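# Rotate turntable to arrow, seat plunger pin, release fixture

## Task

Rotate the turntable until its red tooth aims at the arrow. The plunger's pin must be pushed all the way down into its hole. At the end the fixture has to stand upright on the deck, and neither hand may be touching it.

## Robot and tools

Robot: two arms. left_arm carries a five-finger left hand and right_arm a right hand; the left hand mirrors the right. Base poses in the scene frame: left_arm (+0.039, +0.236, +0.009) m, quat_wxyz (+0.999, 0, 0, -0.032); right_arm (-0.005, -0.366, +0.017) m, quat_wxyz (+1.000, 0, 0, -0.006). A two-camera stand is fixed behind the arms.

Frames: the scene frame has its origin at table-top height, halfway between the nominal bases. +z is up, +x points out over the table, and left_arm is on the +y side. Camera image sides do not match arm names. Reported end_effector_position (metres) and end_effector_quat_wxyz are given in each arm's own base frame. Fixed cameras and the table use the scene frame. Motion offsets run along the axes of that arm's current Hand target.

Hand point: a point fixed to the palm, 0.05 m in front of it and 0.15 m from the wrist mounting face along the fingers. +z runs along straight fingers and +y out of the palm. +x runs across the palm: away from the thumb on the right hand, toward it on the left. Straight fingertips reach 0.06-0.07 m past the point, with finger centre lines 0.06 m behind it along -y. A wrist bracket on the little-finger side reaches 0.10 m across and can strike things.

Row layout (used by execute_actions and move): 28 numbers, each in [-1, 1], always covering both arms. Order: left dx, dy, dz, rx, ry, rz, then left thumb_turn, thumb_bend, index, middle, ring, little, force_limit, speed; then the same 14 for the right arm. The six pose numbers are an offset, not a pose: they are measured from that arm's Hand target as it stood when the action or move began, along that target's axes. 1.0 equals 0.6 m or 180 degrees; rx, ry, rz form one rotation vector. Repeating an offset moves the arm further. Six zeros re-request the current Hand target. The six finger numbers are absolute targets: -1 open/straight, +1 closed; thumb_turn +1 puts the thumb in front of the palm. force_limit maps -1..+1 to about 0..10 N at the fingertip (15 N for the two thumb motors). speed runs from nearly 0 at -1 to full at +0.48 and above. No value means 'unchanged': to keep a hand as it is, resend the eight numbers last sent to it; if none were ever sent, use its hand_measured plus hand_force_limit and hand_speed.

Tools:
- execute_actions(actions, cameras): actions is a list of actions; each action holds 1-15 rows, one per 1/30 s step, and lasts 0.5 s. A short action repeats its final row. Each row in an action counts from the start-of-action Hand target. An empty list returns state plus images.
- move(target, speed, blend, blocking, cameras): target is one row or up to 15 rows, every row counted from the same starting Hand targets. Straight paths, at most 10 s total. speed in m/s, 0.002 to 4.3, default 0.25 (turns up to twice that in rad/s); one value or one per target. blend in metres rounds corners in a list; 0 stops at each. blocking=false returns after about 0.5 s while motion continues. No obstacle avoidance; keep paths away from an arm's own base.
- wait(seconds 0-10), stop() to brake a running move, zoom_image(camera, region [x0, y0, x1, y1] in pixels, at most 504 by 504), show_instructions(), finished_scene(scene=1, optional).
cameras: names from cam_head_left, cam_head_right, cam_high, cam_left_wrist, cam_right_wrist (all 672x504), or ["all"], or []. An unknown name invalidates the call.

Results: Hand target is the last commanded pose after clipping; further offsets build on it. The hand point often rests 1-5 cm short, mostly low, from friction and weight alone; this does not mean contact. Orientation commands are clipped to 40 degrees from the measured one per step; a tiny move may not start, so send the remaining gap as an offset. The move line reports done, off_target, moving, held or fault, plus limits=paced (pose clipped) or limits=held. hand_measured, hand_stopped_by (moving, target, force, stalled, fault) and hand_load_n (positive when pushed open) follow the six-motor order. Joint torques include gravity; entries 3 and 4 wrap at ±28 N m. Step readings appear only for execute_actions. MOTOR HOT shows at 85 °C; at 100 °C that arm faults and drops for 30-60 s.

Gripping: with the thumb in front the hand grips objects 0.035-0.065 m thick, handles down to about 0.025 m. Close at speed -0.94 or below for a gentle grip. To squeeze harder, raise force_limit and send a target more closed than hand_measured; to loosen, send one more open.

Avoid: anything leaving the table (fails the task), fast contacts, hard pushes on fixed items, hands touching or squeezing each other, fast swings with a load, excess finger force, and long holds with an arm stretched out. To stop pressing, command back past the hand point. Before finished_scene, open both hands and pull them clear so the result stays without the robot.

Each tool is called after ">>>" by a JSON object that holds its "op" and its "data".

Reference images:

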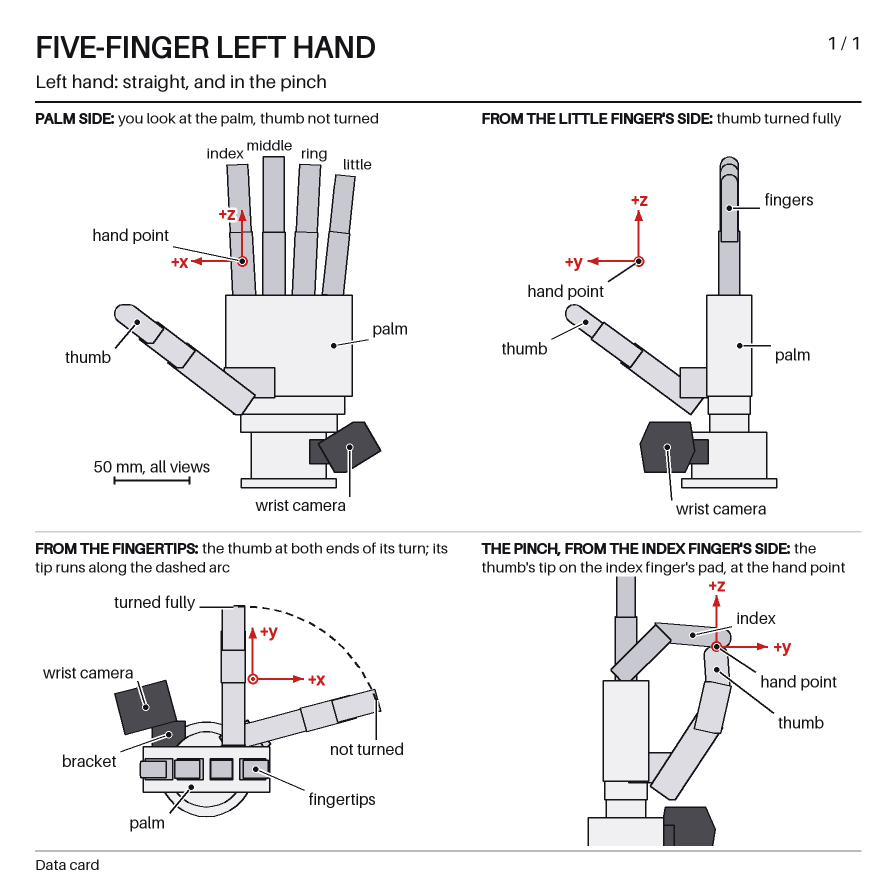

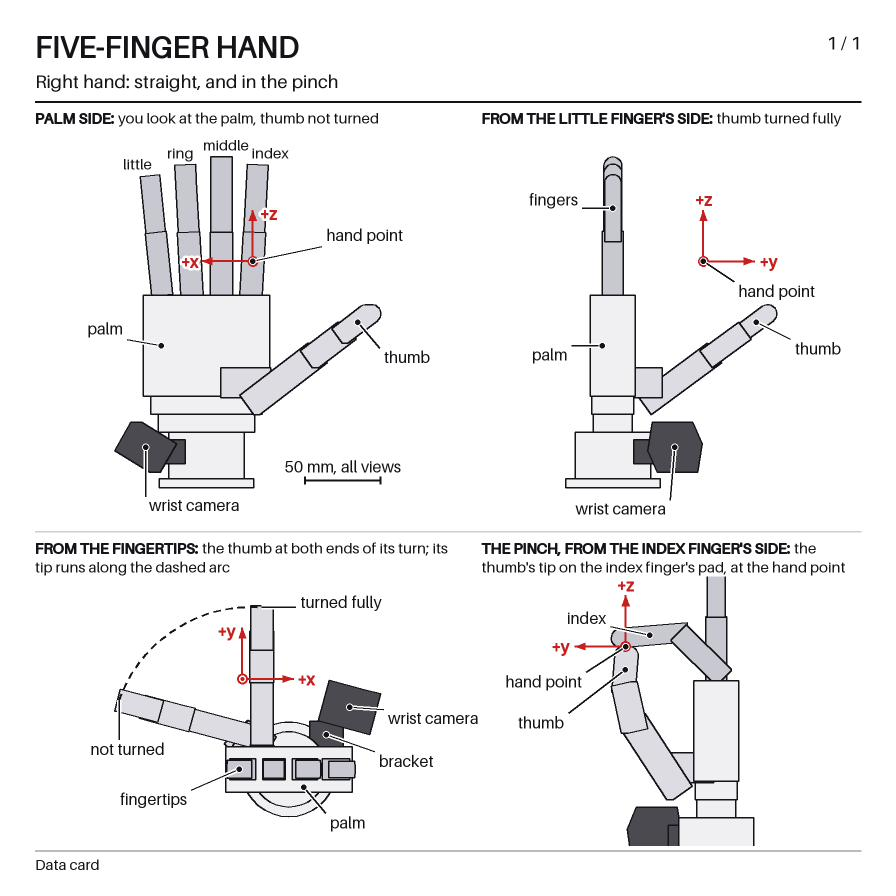

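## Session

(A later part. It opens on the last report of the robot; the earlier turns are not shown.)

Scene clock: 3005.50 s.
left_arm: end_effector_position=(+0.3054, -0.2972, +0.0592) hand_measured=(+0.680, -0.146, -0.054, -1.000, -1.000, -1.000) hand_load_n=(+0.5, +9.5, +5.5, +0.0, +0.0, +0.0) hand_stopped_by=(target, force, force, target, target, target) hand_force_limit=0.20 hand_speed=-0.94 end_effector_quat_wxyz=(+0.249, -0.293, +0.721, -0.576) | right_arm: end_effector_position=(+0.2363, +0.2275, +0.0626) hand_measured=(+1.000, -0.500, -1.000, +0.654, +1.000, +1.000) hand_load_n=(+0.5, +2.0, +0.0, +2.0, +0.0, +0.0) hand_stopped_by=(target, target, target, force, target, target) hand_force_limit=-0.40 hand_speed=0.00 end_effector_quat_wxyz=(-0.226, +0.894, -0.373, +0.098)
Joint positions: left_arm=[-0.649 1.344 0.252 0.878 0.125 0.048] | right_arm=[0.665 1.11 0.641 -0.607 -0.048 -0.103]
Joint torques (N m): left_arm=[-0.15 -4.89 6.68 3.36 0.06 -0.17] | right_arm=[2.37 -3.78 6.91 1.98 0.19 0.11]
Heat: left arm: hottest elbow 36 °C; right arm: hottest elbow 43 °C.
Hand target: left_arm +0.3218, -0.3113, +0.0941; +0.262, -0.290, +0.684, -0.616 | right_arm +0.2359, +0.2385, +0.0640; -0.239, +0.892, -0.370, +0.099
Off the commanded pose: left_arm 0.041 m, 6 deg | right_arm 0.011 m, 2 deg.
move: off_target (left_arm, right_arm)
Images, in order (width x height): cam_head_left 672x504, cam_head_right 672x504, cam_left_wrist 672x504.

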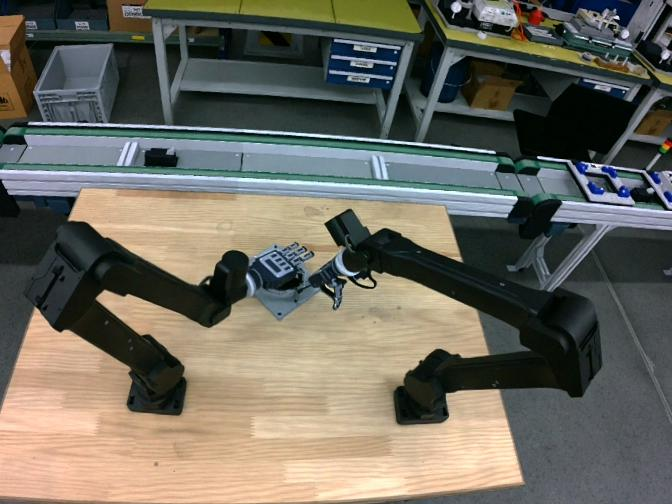

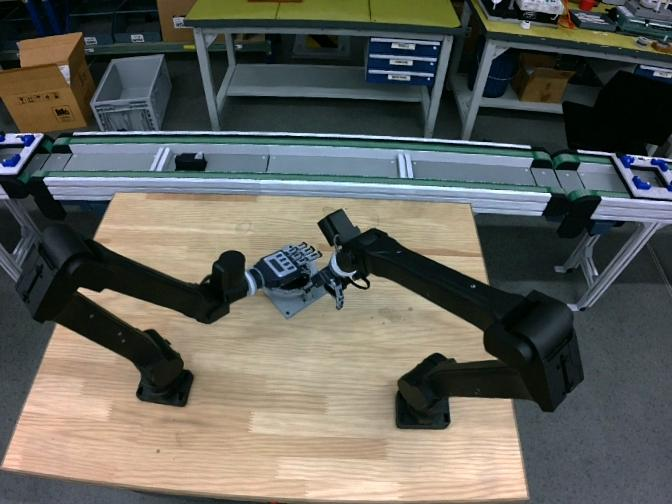

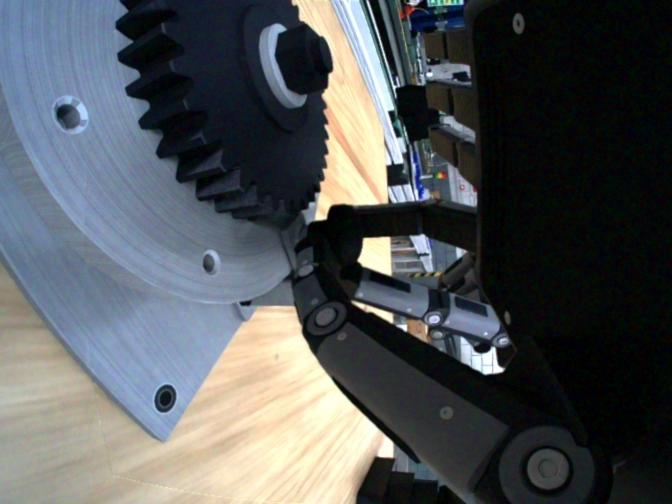

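>>> {"op": "move", "data": {"target": [0,0,0,0,0,0,0.68,0.32,0.42,-1,-1,-1,0.2,-0.94,0,0.00417,0.00722,0,0,0,1,-0.5,-1,1,1,1,-0.4,0], "speed": 0.03, "cameras": ["cam_head_left","cam_left_wrist","cam_head_right"]}}

>>> {"op": "zoom_image", "data": {"camera": "cam_head_left", "region": [270, 250, 340, 310]}}

>>> {"op": "zoom_image", "data": {"camera": "cam_left_wrist", "region": [260, 180, 500, 360]}}

Scene clock: 3015.30 s.
left_arm: end_effector_position=(+0.3054, -0.2972, +0.0592) hand_measured=(+0.680, -0.146, -0.054, -1.000, -1.000, -1.000) hand_load_n=(+0.5, +9.0, +5.5, +0.0, +0.0, +0.0) hand_stopped_by=(target, force, force, target, target, target) hand_force_limit=0.20 hand_speed=-0.94 end_effector_quat_wxyz=(+0.249, -0.293, +0.721, -0.576) | right_arm: end_effector_position=(+0.2364, +0.2276, +0.0574) hand_measured=(+1.000, -0.500, -1.000, +0.654, +1.000, +1.000) hand_load_n=(+0.0, +2.0, +0.0, +2.0, +0.0, +0.0) hand_stopped_by=(target, target, target, force, target, target) hand_force_limit=-0.40 hand_speed=0.00 end_effector_quat_wxyz=(-0.226, +0.894, -0.373, +0.098)
Joint positions: left_arm=[-0.649 1.344 0.252 0.878 0.125 0.048] | right_arm=[0.665 1.119 0.632 -0.589 -0.048 -0.103]
Joint torques (N m): left_arm=[-0.15 -4.84 6.68 3.37 0.07 -0.17] | right_arm=[2.43 -3.84 6.83 1.98 0.19 0.11]
Heat: left arm: hottest elbow 36 °C; right arm: hottest elbow 42 °C.
Hand target: left_arm +0.3218, -0.3113, +0.0941; +0.262, -0.290, +0.684, -0.616 | right_arm +0.2359, +0.2385, +0.0590; -0.239, +0.892, -0.370, +0.099
Off the commanded pose: left_arm 0.041 m, 6 deg | right_arm 0.011 m, 2 deg.
move: off_target (left_arm, right_arm)
Images, in order (width x height): cam_head_left 672x504, cam_head_right 672x504, cam_left_wrist 672x504.

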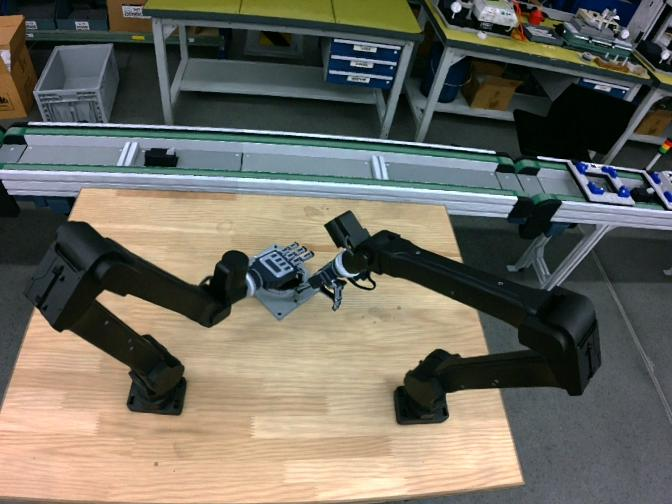

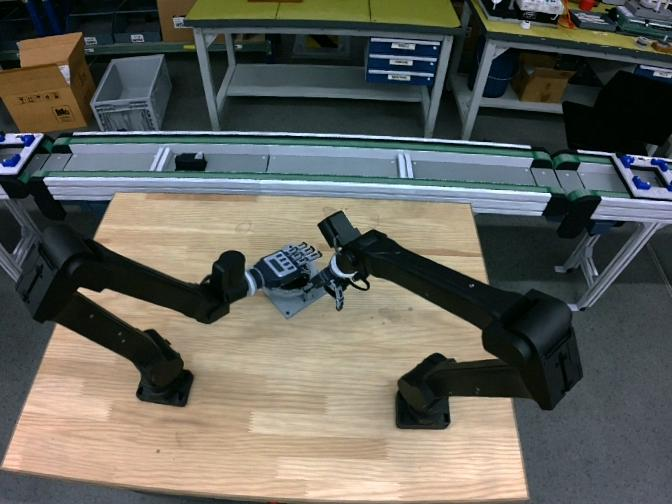

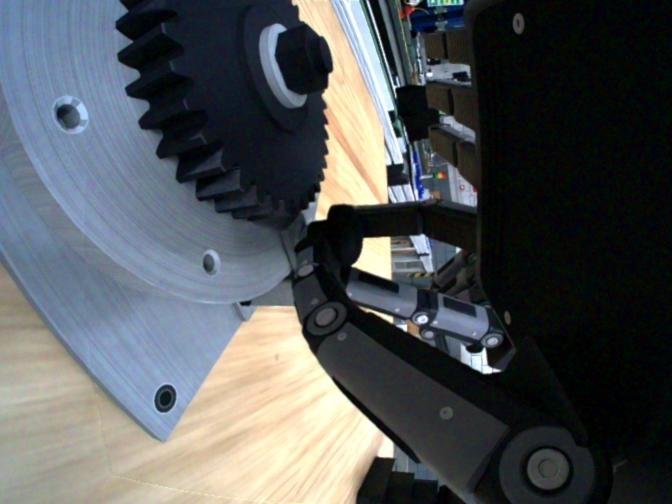

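Scaled by 7.200 from the camera's 672x504 image, which has a finer 960x720 frame.

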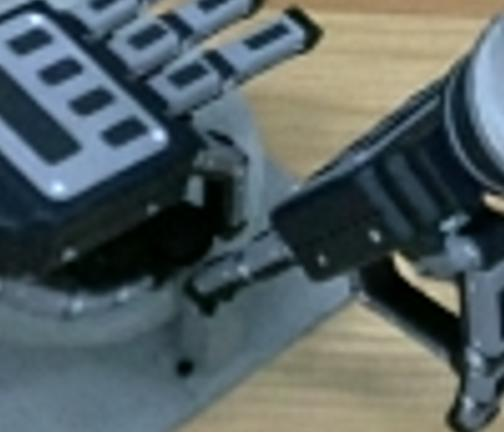

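Scaled by 2.100 from the camera's 672x504 image, which has a finer 960x720 frame.

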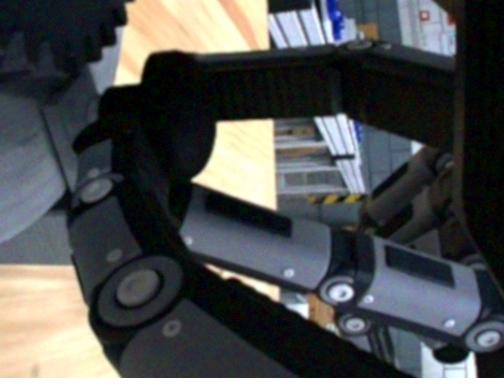

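>>> {"op": "move", "data": {"target": [0,0,0,0,0,0,0.68,0.32,0.42,-1,-1,-1,0.2,-0.94,0,0.00333,0.00577,0,0,0,1,-0.5,-1,1,1,1,-0.4,0], "speed": 0.03, "cameras": ["cam_head_left","cam_left_wrist","cam_head_right"]}}

>>> {"op": "zoom_image", "data": {"camera": "cam_head_left", "region": [285, 265, 320, 295]}}

>>> {"op": "zoom_image", "data": {"camera": "cam_head_right", "region": [290, 265, 325, 295]}}

Scene clock: 3035.37 s.
left_arm: end_effector_position=(+0.3054, -0.2972, +0.0592) hand_measured=(+0.680, -0.146, -0.054, -1.000, -1.000, -1.000) hand_load_n=(+0.5, +9.0, +5.5, -0.5, +0.0, +0.0) hand_stopped_by=(target, force, force, target, target, target) hand_force_limit=0.20 hand_speed=-0.94 end_effector_quat_wxyz=(+0.249, -0.293, +0.721, -0.576) | right_arm: end_effector_position=(+0.2361, +0.2283, +0.0540) hand_measured=(+1.000, -0.500, -1.000, +0.654, +1.000, +1.000) hand_load_n=(+0.5, +2.0, +0.0, +2.0, +0.0, +0.0) hand_stopped_by=(target, target, target, force, target, target) hand_force_limit=-0.40 hand_speed=0.00 end_effector_quat_wxyz=(-0.227, +0.892, -0.379, +0.097)
Joint positions: left_arm=[-0.649 1.344 0.252 0.878 0.125 0.048] | right_arm=[0.665 1.123 0.624 -0.575 -0.048 -0.091]
Joint torques (N m): left_arm=[-0.21 -4.89 6.67 3.37 0.07 -0.17] | right_arm=[2.37 -3.78 6.76 1.99 0.19 0.11]
Heat: left arm: hottest elbow 36 °C; right arm: hottest elbow 41 °C.
Hand target: left_arm +0.3218, -0.3113, +0.0941; +0.262, -0.290, +0.684, -0.616 | right_arm +0.2359, +0.2385, +0.0550; -0.239, +0.892, -0.370, +0.099
Off the commanded pose: left_arm 0.041 m, 6 deg | right_arm 0.010 m, 2 deg.
move: off_target (left_arm)
Images, in order (width x height): cam_head_left 672x504, cam_head_right 672x504, cam_left_wrist 672x504.

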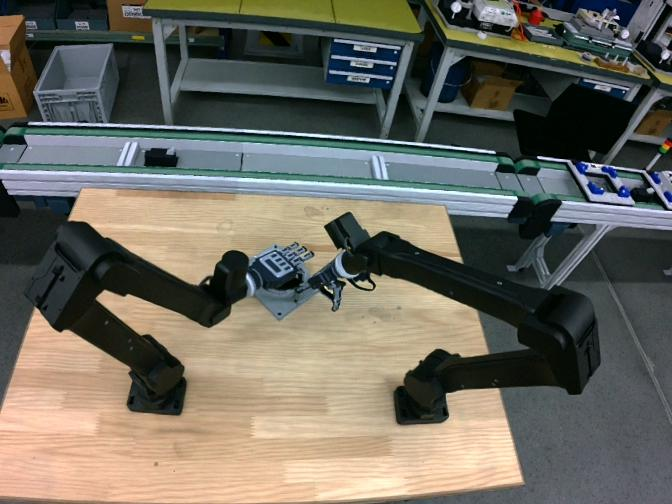

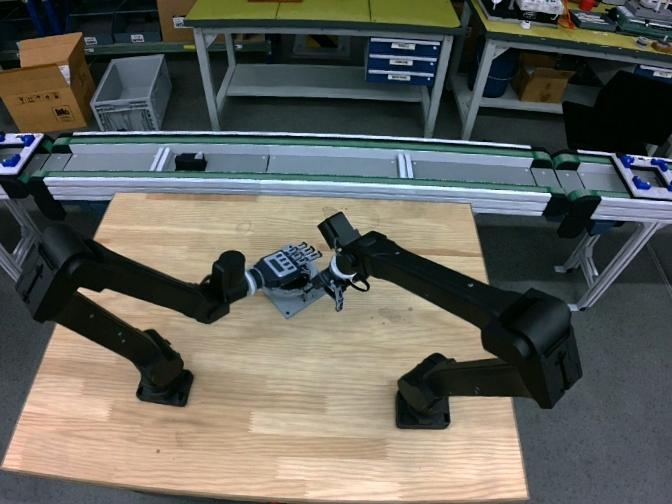

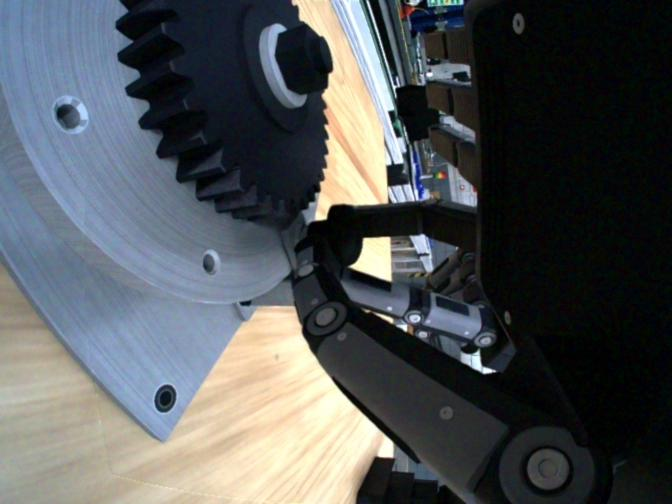

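Scaled by 14.400 from the camera's 672x504 image, which has a finer 960x720 frame.

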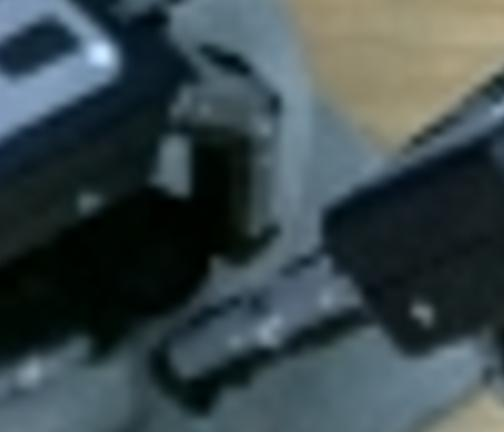

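Scaled by 14.400 from the camera's 672x504 image, which has a finer 960x720 frame.

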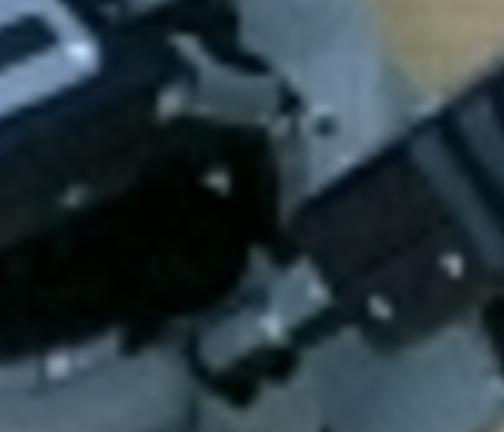

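>>> {"op": "move", "data": {"target": [0,0,0,0,0,0,0.68,0.32,0.42,-1,-1,-1,0.2,-0.94,0,0.00567,0.01983,0,0,0,1,-0.5,-1,1,1,1,-0.4,0], "speed": 0.03, "cameras": ["cam_head_left","cam_left_wrist","cam_head_right"]}}

>>> {"op": "zoom_image", "data": {"camera": "cam_head_left", "region": [285, 265, 320, 295]}}

>>> {"op": "zoom_image", "data": {"camera": "cam_left_wrist", "region": [220, 150, 420, 300]}}

Scene clock: 3096.10 s.
left_arm: end_effector_position=(+0.3054, -0.2972, +0.0592) hand_measured=(+0.680, -0.146, -0.054, -1.000, -1.000, -1.000) hand_load_n=(+0.5, +9.0, +5.5, +0.0, +0.0, +0.0) hand_stopped_by=(target, force, force, target, target, target) hand_force_limit=0.20 hand_speed=-0.94 end_effector_quat_wxyz=(+0.249, -0.293, +0.721, -0.576) | right_arm: end_effector_position=(+0.2398, +0.2306, +0.0495) hand_measured=(+1.000, -0.500, -1.000, +0.654, +1.000, +1.000) hand_load_n=(+0.0, +2.0, -1.5, +2.0, +0.0, +0.0) hand_stopped_by=(target, target, target, force, target, target) hand_force_limit=-0.40 hand_speed=0.00 end_effector_quat_wxyz=(-0.232, +0.893, -0.372, +0.101)
Joint positions: left_arm=[-0.649 1.344 0.252 0.878 0.125 0.048] | right_arm=[0.665 1.137 0.618 -0.542 -0.049 -0.103]
Joint torques (N m): left_arm=[-0.15 -4.89 6.65 3.36 0.07 -0.17] | right_arm=[2.43 -2.84 6.06 2.45 0.21 0.11]
Heat: left arm: hottest elbow 36 °C; right arm: hottest elbow 40 °C.
Hand target: left_arm +0.3218, -0.3113, +0.0941; +0.262, -0.290, +0.684, -0.616 | right_arm +0.2380, +0.2406, +0.0430; -0.239, +0.892, -0.370, +0.099
Off the commanded pose: left_arm 0.041 m, 6 deg | right_arm 0.012 m, 1 deg.
move: off_target (left_arm, right_arm)
Images, in order (width x height): cam_head_left 672x504, cam_head_right 672x504, cam_left_wrist 672x504.

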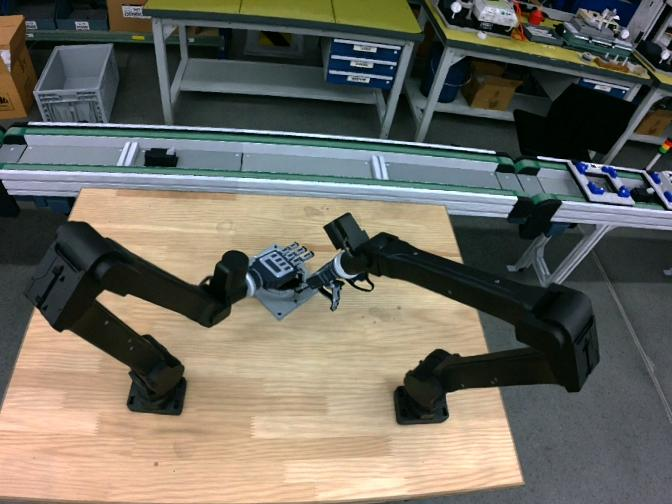

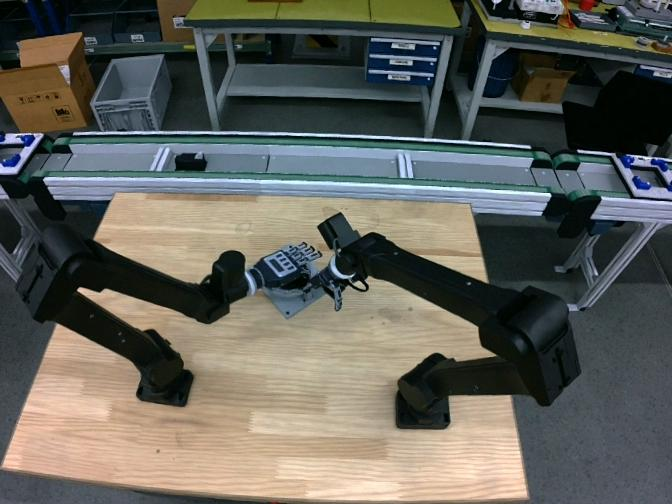

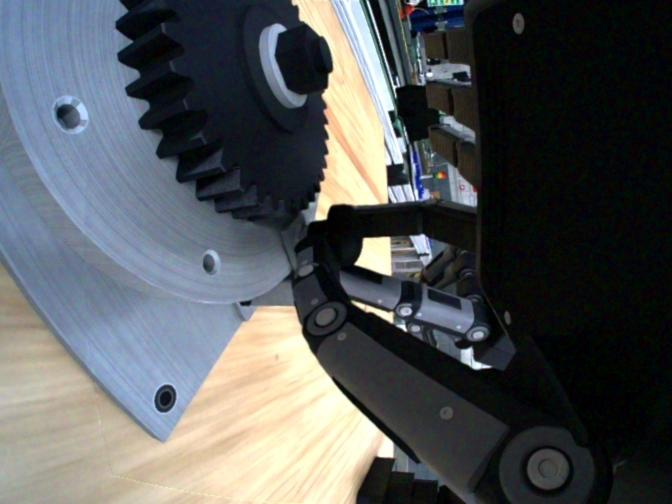

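Scaled by 14.400 from the camera's 672x504 image, which has a finer 960x720 frame.

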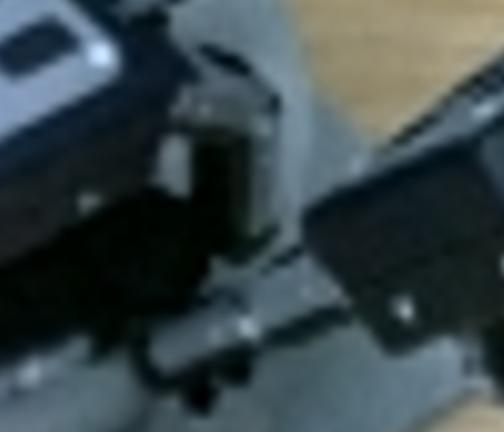

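Scaled by 2.520 from the camera's 672x504 image, which has a finer 960x720 frame.

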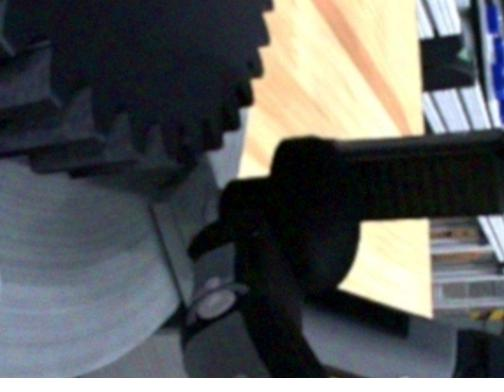

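>>> {"op": "move", "data": {"target": [0,0,0,0,0,0,0.68,0.32,0.42,-1,-1,-1,0.2,-0.94,0,0.0125,0.02165,0,0,0,1,-0.5,-1,1,1,1,-0.4,0], "speed": 0.03, "cameras": ["cam_head_left","cam_left_wrist"]}}

>>> {"op": "zoom_image", "data": {"camera": "cam_head_left", "region": [285, 265, 320, 295]}}

>>> {"op": "zoom_image", "data": {"camera": "cam_left_wrist", "region": [220, 150, 420, 300]}}

Scene clock: 3110.30 s.
left_arm: end_effector_position=(+0.3054, -0.2972, +0.0592) hand_measured=(+0.680, -0.146, -0.054, -1.000, -1.000, -1.000) hand_load_n=(+0.5, +9.0, +5.5, +0.0, +0.0, +0.0) hand_stopped_by=(target, force, force, target, target, target) hand_force_limit=0.20 hand_speed=-0.94 end_effector_quat_wxyz=(+0.249, -0.293, +0.721, -0.576) | right_arm: end_effector_position=(+0.2399, +0.2310, +0.0468) hand_measured=(+1.000, -0.500, -1.000, +0.654, +1.000, +1.000) hand_load_n=(+0.0, +1.5, -4.0, +2.5, +0.0, +0.0) hand_stopped_by=(target, target, target, force, target, target) hand_force_limit=-0.40 hand_speed=0.00 end_effector_quat_wxyz=(-0.241, +0.891, -0.371, +0.105)
Joint positions: left_arm=[-0.649 1.344 0.252 0.878 0.125 0.048] | right_arm=[0.665 1.13 0.6 -0.512 -0.051 -0.103]
Joint torques (N m): left_arm=[-0.15 -4.84 6.65 3.37 0.07 -0.17] | right_arm=[2.37 -0.62 5.44 3.25 0.21 0.1]
Heat: left arm: hottest elbow 36 °C; right arm: hottest elbow 40 °C.
Hand target: left_arm +0.3218, -0.3113, +0.0941; +0.262, -0.290, +0.684, -0.616 | right_arm +0.2380, +0.2406, +0.0280; -0.239, +0.892, -0.370, +0.099
Off the commanded pose: left_arm 0.041 m, 6 deg | right_arm 0.021 m, 1 deg.
move: off_target (left_arm, right_arm)
Images, in order (width x height): cam_head_left 672x504, cam_left_wrist 672x504.

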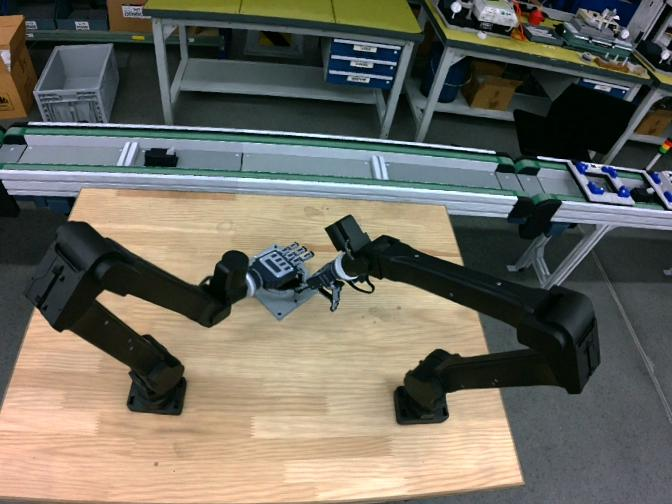

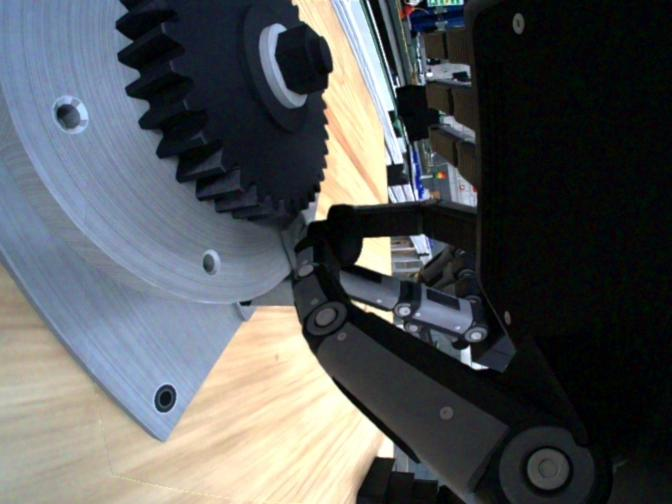

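Scaled by 14.400 from the camera's 672x504 image, which has a finer 960x720 frame.

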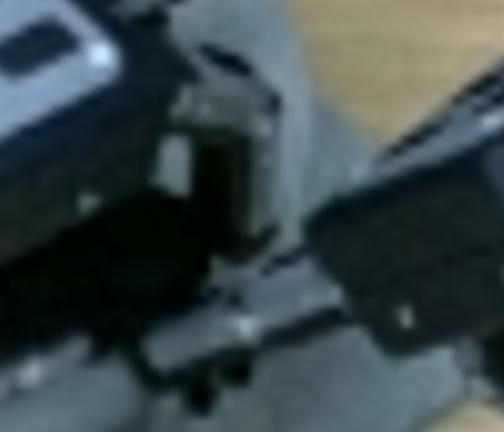

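Scaled by 2.520 from the camera's 672x504 image, which has a finer 960x720 frame.

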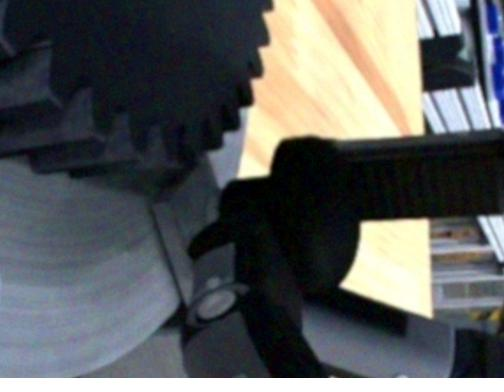

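>>> {"op": "move", "data": {"target": [0,-0.01667,-0.00167,0,0,0,0.68,0.32,0.42,-1,-1,-1,0.2,-0.94,0,0,0,0,0,0,1,-0.5,-1,1,1,1,-0.4,0], "speed": 0.03, "cameras": ["cam_head_left","cam_left_wrist"]}}

>>> {"op": "zoom_image", "data": {"camera": "cam_left_wrist", "region": [220, 150, 420, 300]}}

Scene clock: 3120.20 s.
left_arm: end_effector_position=(+0.3050, -0.2971, +0.0590) hand_measured=(+0.680, -0.146, -0.054, -1.000, -1.000, -1.000) hand_load_n=(+0.0, +9.0, +5.5, +0.0, +0.0, +0.0) hand_stopped_by=(target, force, force, target, target, target) hand_force_limit=0.20 hand_speed=-0.94 end_effector_quat_wxyz=(+0.251, -0.295, +0.721, -0.575) | right_arm: end_effector_position=(+0.2399, +0.2310, +0.0468) hand_measured=(+1.000, -0.500, -1.000, +0.654, +1.000, +1.000) hand_load_n=(+0.0, +2.0, -4.0, +2.5, +0.0, +0.0) hand_stopped_by=(target, target, target, force, target, target) hand_force_limit=-0.40 hand_speed=0.00 end_effector_quat_wxyz=(-0.241, +0.891, -0.371, +0.105)
Joint positions: left_arm=[-0.653 1.343 0.25 0.878 0.115 0.048] | right_arm=[0.665 1.13 0.6 -0.512 -0.051 -0.103]
Joint torques (N m): left_arm=[-0.21 -8.29 7.27 1.54 0.06 -0.18] | right_arm=[2.37 -0.56 5.45 3.26 0.21 0.1]
Heat: left arm: hottest elbow 36 °C; right arm: hottest elbow 39 °C.
Hand target: left_arm +0.3218, -0.3113, +0.1041; +0.262, -0.290, +0.684, -0.616 | right_arm +0.2380, +0.2406, +0.0280; -0.239, +0.892, -0.370, +0.099
Off the commanded pose: left_arm 0.050 m, 6 deg | right_arm 0.021 m, 1 deg.
move: off_target (left_arm, right_arm)
Images, in order (width x height): cam_head_left 672x504, cam_left_wrist 672x504.

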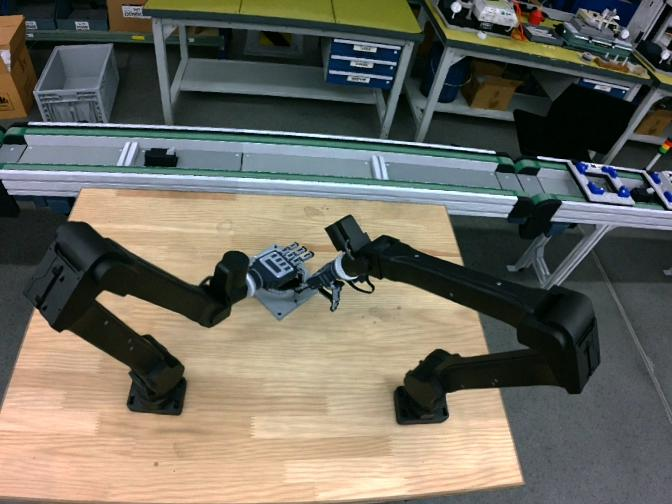

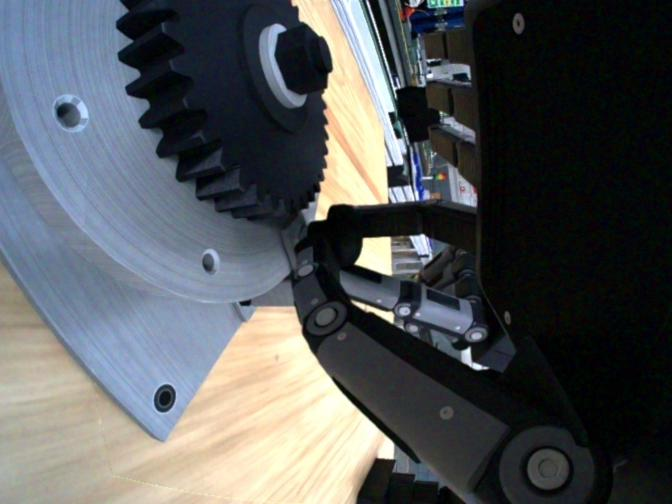

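Scaled by 2.520 from the camera's 672x504 image, which has a finer 960x720 frame.

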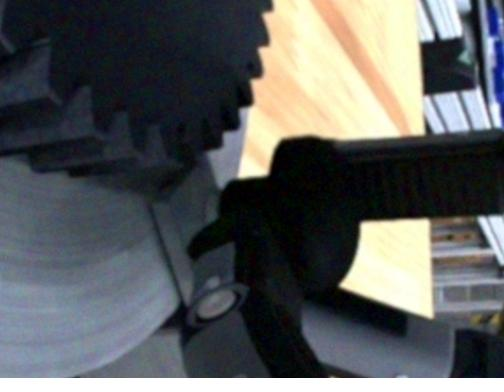

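>>> {"op": "move", "data": {"target": [0,-0.01667,-0.00167,0,0,0,0.68,0.32,0.42,-1,-1,-1,0.2,-0.94,0,0,0,0,0,0,1,-0.5,-1,1,1,1,-0.4,0], "speed": 0.03, "cameras": ["cam_head_left","cam_left_wrist"]}}

>>> {"op": "zoom_image", "data": {"camera": "cam_left_wrist", "region": [220, 150, 420, 300]}}

Scene clock: 3125.67 s.
left_arm: end_effector_position=(+0.3030, -0.2961, +0.0597) hand_measured=(+0.680, -0.146, -0.054, -1.000, -1.000, -1.000) hand_load_n=(+0.0, +8.0, +15.0, +0.0, -0.5, +0.0) hand_stopped_by=(target, force, force, target, target, target) hand_force_limit=0.20 hand_speed=-0.94 end_effector_quat_wxyz=(+0.248, -0.297, +0.725, -0.569) | right_arm: end_effector_position=(+0.2399, +0.2310, +0.0468) hand_measured=(+1.000, -0.500, -1.000, +0.654, +1.000, +1.000) hand_load_n=(+0.5, +2.0, -4.5, +2.5, +0.0, +0.0) hand_stopped_by=(target, target, target, force, target, target) hand_force_limit=-0.40 hand_speed=0.00 end_effector_quat_wxyz=(-0.241, +0.891, -0.371, +0.105)
Joint positions: left_arm=[-0.656 1.315 0.253 0.83 0.111 0.048] | right_arm=[0.665 1.13 0.6 -0.512 -0.051 -0.103]
Joint torques (N m): left_arm=[-0.26 -9.58 8.06 1.26 0.14 -0.17] | right_arm=[2.37 -0.62 5.44 3.26 0.21 0.1]
Heat: left arm: hottest elbow 36 °C; right arm: hottest elbow 39 °C.
Hand target: left_arm +0.3218, -0.3113, +0.1142; +0.262, -0.290, +0.684, -0.616 | right_arm +0.2380, +0.2406, +0.0280; -0.239, +0.892, -0.370, +0.099
Off the commanded pose: left_arm 0.060 m, 7 deg | right_arm 0.021 m, 1 deg.
move: off_target (left_arm, right_arm)
Images, in order (width x height): cam_head_left 672x504, cam_left_wrist 672x504.

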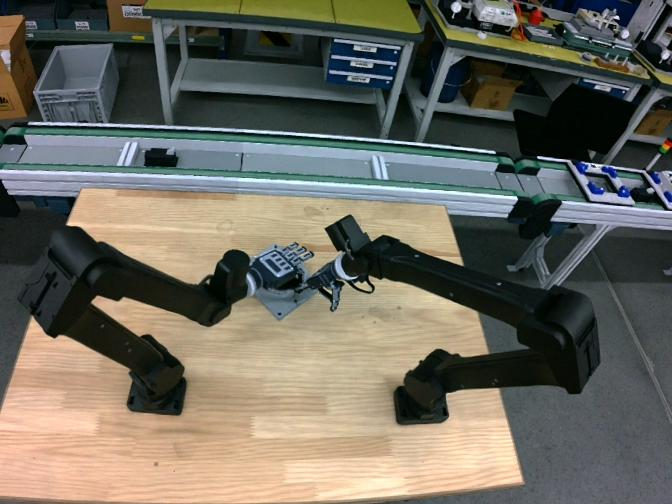

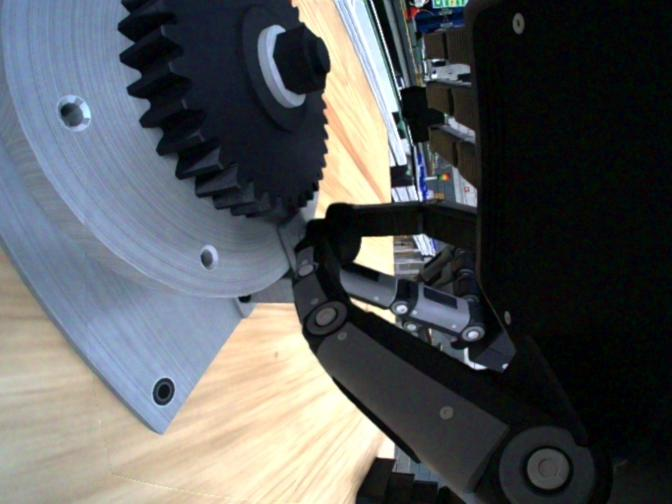

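Scaled by 2.520 from the camera's 672x504 image, which has a finer 960x720 frame.

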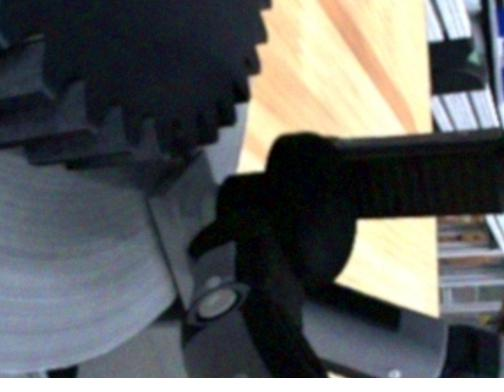

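>>> {"op": "move", "data": {"target": [0,0,0.02,0.03,0,0,0.68,0.32,0.42,-1,-1,-1,0.2,-0.94,0,0,0,0,0,0,1,-0.5,-1,1,1,1,-0.4,0], "speed": 0.03, "cameras": ["cam_head_left","cam_left_wrist"]}}

>>> {"op": "zoom_image", "data": {"camera": "cam_left_wrist", "region": [220, 150, 420, 300]}}

Scene clock: 3179.67 s.
left_arm: end_effector_position=(+0.3052, -0.2993, +0.0591) hand_measured=(+0.680, -0.146, -0.052, -1.000, -1.000, -1.000) hand_load_n=(-1.0, +7.5, +0.5, +0.0, -0.5, +0.0) hand_stopped_by=(target, force, force, target, target, target) hand_force_limit=0.20 hand_speed=-0.94 end_effector_quat_wxyz=(+0.255, -0.287, +0.710, -0.591) | right_arm: end_effector_position=(+0.2399, +0.2310, +0.0468) hand_measured=(+1.000, -0.500, -1.000, +0.654, +1.000, +1.000) hand_load_n=(+0.0, +2.0, -4.5, +2.5, +0.0, +0.0) hand_stopped_by=(target, target, target, force, target, target) hand_force_limit=-0.40 hand_speed=0.00 end_effector_quat_wxyz=(-0.241, +0.891, -0.371, +0.105)
Joint positions: left_arm=[-0.652 1.395 0.236 0.985 0.126 0.045] | right_arm=[0.665 1.13 0.6 -0.512 -0.051 -0.103]
Joint torques (N m): left_arm=[-0.32 -5.95 7.57 4.14 0.05 -0.24] | right_arm=[2.37 -0.62 5.45 3.26 0.21 0.1]
Heat: left arm: hottest elbow 36 °C; right arm: hottest elbow 37 °C.
Hand target: left_arm +0.3304, -0.3196, +0.1129; +0.275, -0.277, +0.654, -0.648 | right_arm +0.2380, +0.2406, +0.0280; -0.239, +0.892, -0.370, +0.099
Off the commanded pose: left_arm 0.063 m, 9 deg | right_arm 0.021 m, 1 deg.
move: off_target (left_arm, right_arm)
Images, in order (width x height): cam_head_left 672x504, cam_left_wrist 672x504.

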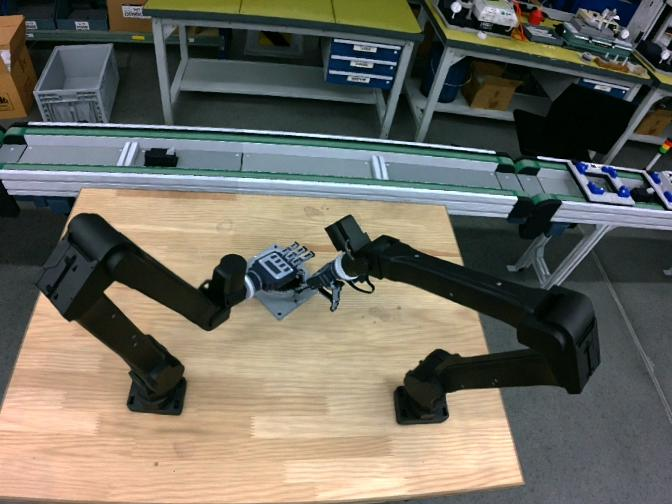

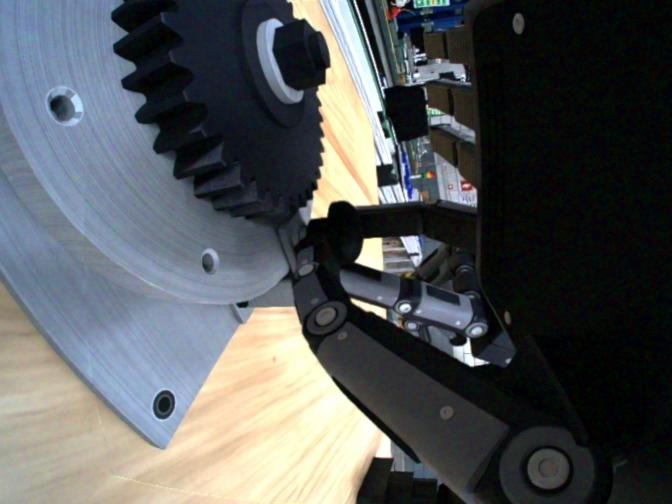

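Scaled by 2.520 from the camera's 672x504 image, which has a finer 960x720 frame.

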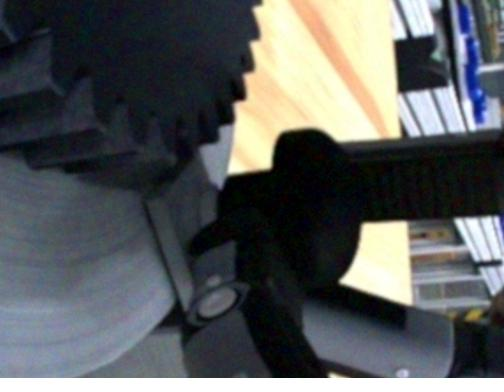

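>>> {"op": "move", "data": {"target": [0,-0.00833,-0.008,0,0,0,0.68,0.32,0.42,-1,-1,-1,0.2,-0.94,0,0,0,0,0,0,1,-0.5,-1,1,1,1,-0.4,0], "speed": 0.03}}

Scene clock: 3187.80 s.
left_arm: end_effector_position=(+0.3046, -0.2987, +0.0585) hand_measured=(+0.680, -0.146, -0.052, -1.000, -1.000, -1.000) hand_load_n=(-0.5, +7.5, +1.0, -0.5, +0.0, +0.0) hand_stopped_by=(target, force, force, target, target, target) hand_force_limit=0.20 hand_speed=-0.94 end_effector_quat_wxyz=(+0.254, -0.286, +0.710, -0.591) | right_arm: end_effector_position=(+0.2399, +0.2310, +0.0468) hand_measured=(+1.000, -0.500, -1.000, +0.654, +1.000, +1.000) hand_load_n=(+0.5, +2.0, -4.0, +2.5, +0.0, +0.0) hand_stopped_by=(target, target, target, force, target, target) hand_force_limit=-0.40 hand_speed=0.00 end_effector_quat_wxyz=(-0.241, +0.891, -0.371, +0.105)
Joint positions: left_arm=[-0.65 1.395 0.235 0.985 0.129 0.045] | right_arm=[0.665 1.13 0.6 -0.512 -0.051 -0.103]
Joint torques (N m): left_arm=[-0.09 -8.47 7.08 3.34 0.02 -0.24] | right_arm=[2.37 -0.62 5.45 3.26 0.21 0.1]
Heat: left arm: hottest elbow 36 °C; right arm: hottest elbow 37 °C.
Hand target: left_arm +0.3270, -0.3163, +0.1180; +0.275, -0.277, +0.654, -0.648 | right_arm +0.2380, +0.2406, +0.0280; -0.239, +0.892, -0.370, +0.099
Off the commanded pose: left_arm 0.066 m, 10 deg | right_arm 0.021 m, 1 deg.
move: off_target (left_arm, right_arm)

>>> {"op": "move", "data": {"target": [0,0,0,0,0,0,0.68,0.36,0.46,-1,-1,-1,0.7,-0.94,0,0,0,0,0,0,1,-0.5,-1,1,1,1,-0.4,0], "speed": 0.03}}

Scene clock: 3193.27 s.
left_arm: end_effector_position=(+0.3045, -0.2993, +0.0584) hand_measured=(+0.680, -0.138, -0.028, -1.000, -1.000, -1.000) hand_load_n=(-0.5, +12.0, +8.0, +0.0, +0.0, +0.0) hand_stopped_by=(target, force, force, target, target, target) hand_force_limit=0.70 hand_speed=-0.94 end_effector_quat_wxyz=(+0.256, -0.287, +0.710, -0.590) | right_arm: end_effector_position=(+0.2399, +0.2310, +0.0468) hand_measured=(+1.000, -0.500, -1.000, +0.654, +1.000, +1.000) hand_load_n=(+0.0, +2.0, -4.0, +2.0, +0.0, +0.0) hand_stopped_by=(target, target, target, force, target, target) hand_force_limit=-0.40 hand_speed=0.00 end_effector_quat_wxyz=(-0.241, +0.891, -0.371, +0.105)
Joint positions: left_arm=[-0.656 1.395 0.235 0.985 0.118 0.045] | right_arm=[0.665 1.13 0.6 -0.512 -0.051 -0.103]
Joint torques (N m): left_arm=[-0.15 -8.41 7.08 3.36 0.01 -0.24] | right_arm=[2.37 -0.62 5.45 3.25 0.21 0.11]
Heat: left arm: hottest elbow 36 °C; right arm: hottest elbow 36 °C.
Hand target: left_arm +0.3270, -0.3163, +0.1180; +0.275, -0.277, +0.654, -0.648 | right_arm +0.2380, +0.2406, +0.0280; -0.239, +0.892, -0.370, +0.099
Off the commanded pose: left_arm 0.066 m, 10 deg | right_arm 0.021 m, 1 deg.
move: off_target (left_arm, right_arm)

>>> {"op": "move", "data": {"target": [0,-0.01667,0.006,0,0,0,0.68,0.36,0.46,-1,-1,-1,0.7,-0.94,0,0,0,0,0,0,1,-0.5,-1,1,1,1,-0.4,0], "speed": 0.03, "cameras": ["cam_left_wrist"]}}

>>> {"op": "zoom_image", "data": {"camera": "cam_left_wrist", "region": [220, 150, 420, 300]}}

Scene clock: 3201.67 s.
left_arm: end_effector_position=(+0.3043, -0.2988, +0.0596) hand_measured=(+0.680, -0.138, -0.028, -1.000, -1.000, -1.000) hand_load_n=(+0.0, +12.5, +10.5, +0.0, +0.0, +0.0) hand_stopped_by=(target, force, force, target, target, target) hand_force_limit=0.70 hand_speed=-0.94 end_effector_quat_wxyz=(+0.256, -0.288, +0.710, -0.589) | right_arm: end_effector_position=(+0.2399, +0.2310, +0.0468) hand_measured=(+1.000, -0.500, -1.000, +0.654, +1.000, +1.000) hand_load_n=(+0.5, +2.0, -4.0, +2.0, +0.0, +0.0) hand_stopped_by=(target, target, target, force, target, target) hand_force_limit=-0.40 hand_speed=0.00 end_effector_quat_wxyz=(-0.241, +0.891, -0.371, +0.105)
Joint positions: left_arm=[-0.656 1.384 0.235 0.973 0.117 0.045] | right_arm=[0.665 1.13 0.6 -0.512 -0.051 -0.103]
Joint torques (N m): left_arm=[-0.32 -10.7 8.28 1.94 -0.04 -0.24] | right_arm=[2.37 -0.56 5.45 3.26 0.21 0.1]
Heat: left arm: hottest elbow 36 °C; right arm: hottest elbow 36 °C.
Hand target: left_arm +0.3297, -0.3189, +0.1279; +0.275, -0.277, +0.654, -0.648 | right_arm +0.2380, +0.2406, +0.0280; -0.239, +0.892, -0.370, +0.099
Off the commanded pose: left_arm 0.076 m, 10 deg | right_arm 0.021 m, 1 deg.
move: off_target (left_arm, right_arm)
Images, in order (width x height): cam_left_wrist 672x504.

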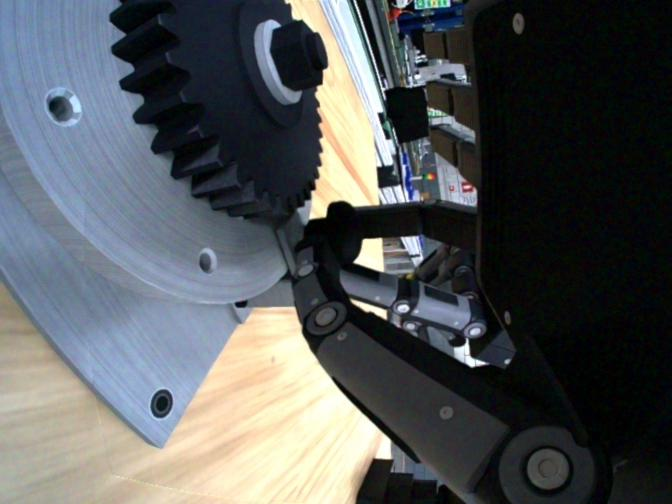

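Scaled by 2.520 from the camera's 672x504 image, which has a finer 960x720 frame.

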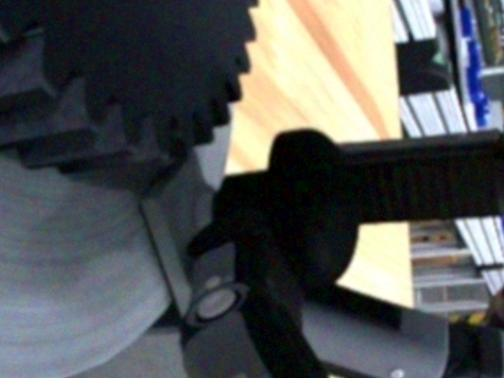

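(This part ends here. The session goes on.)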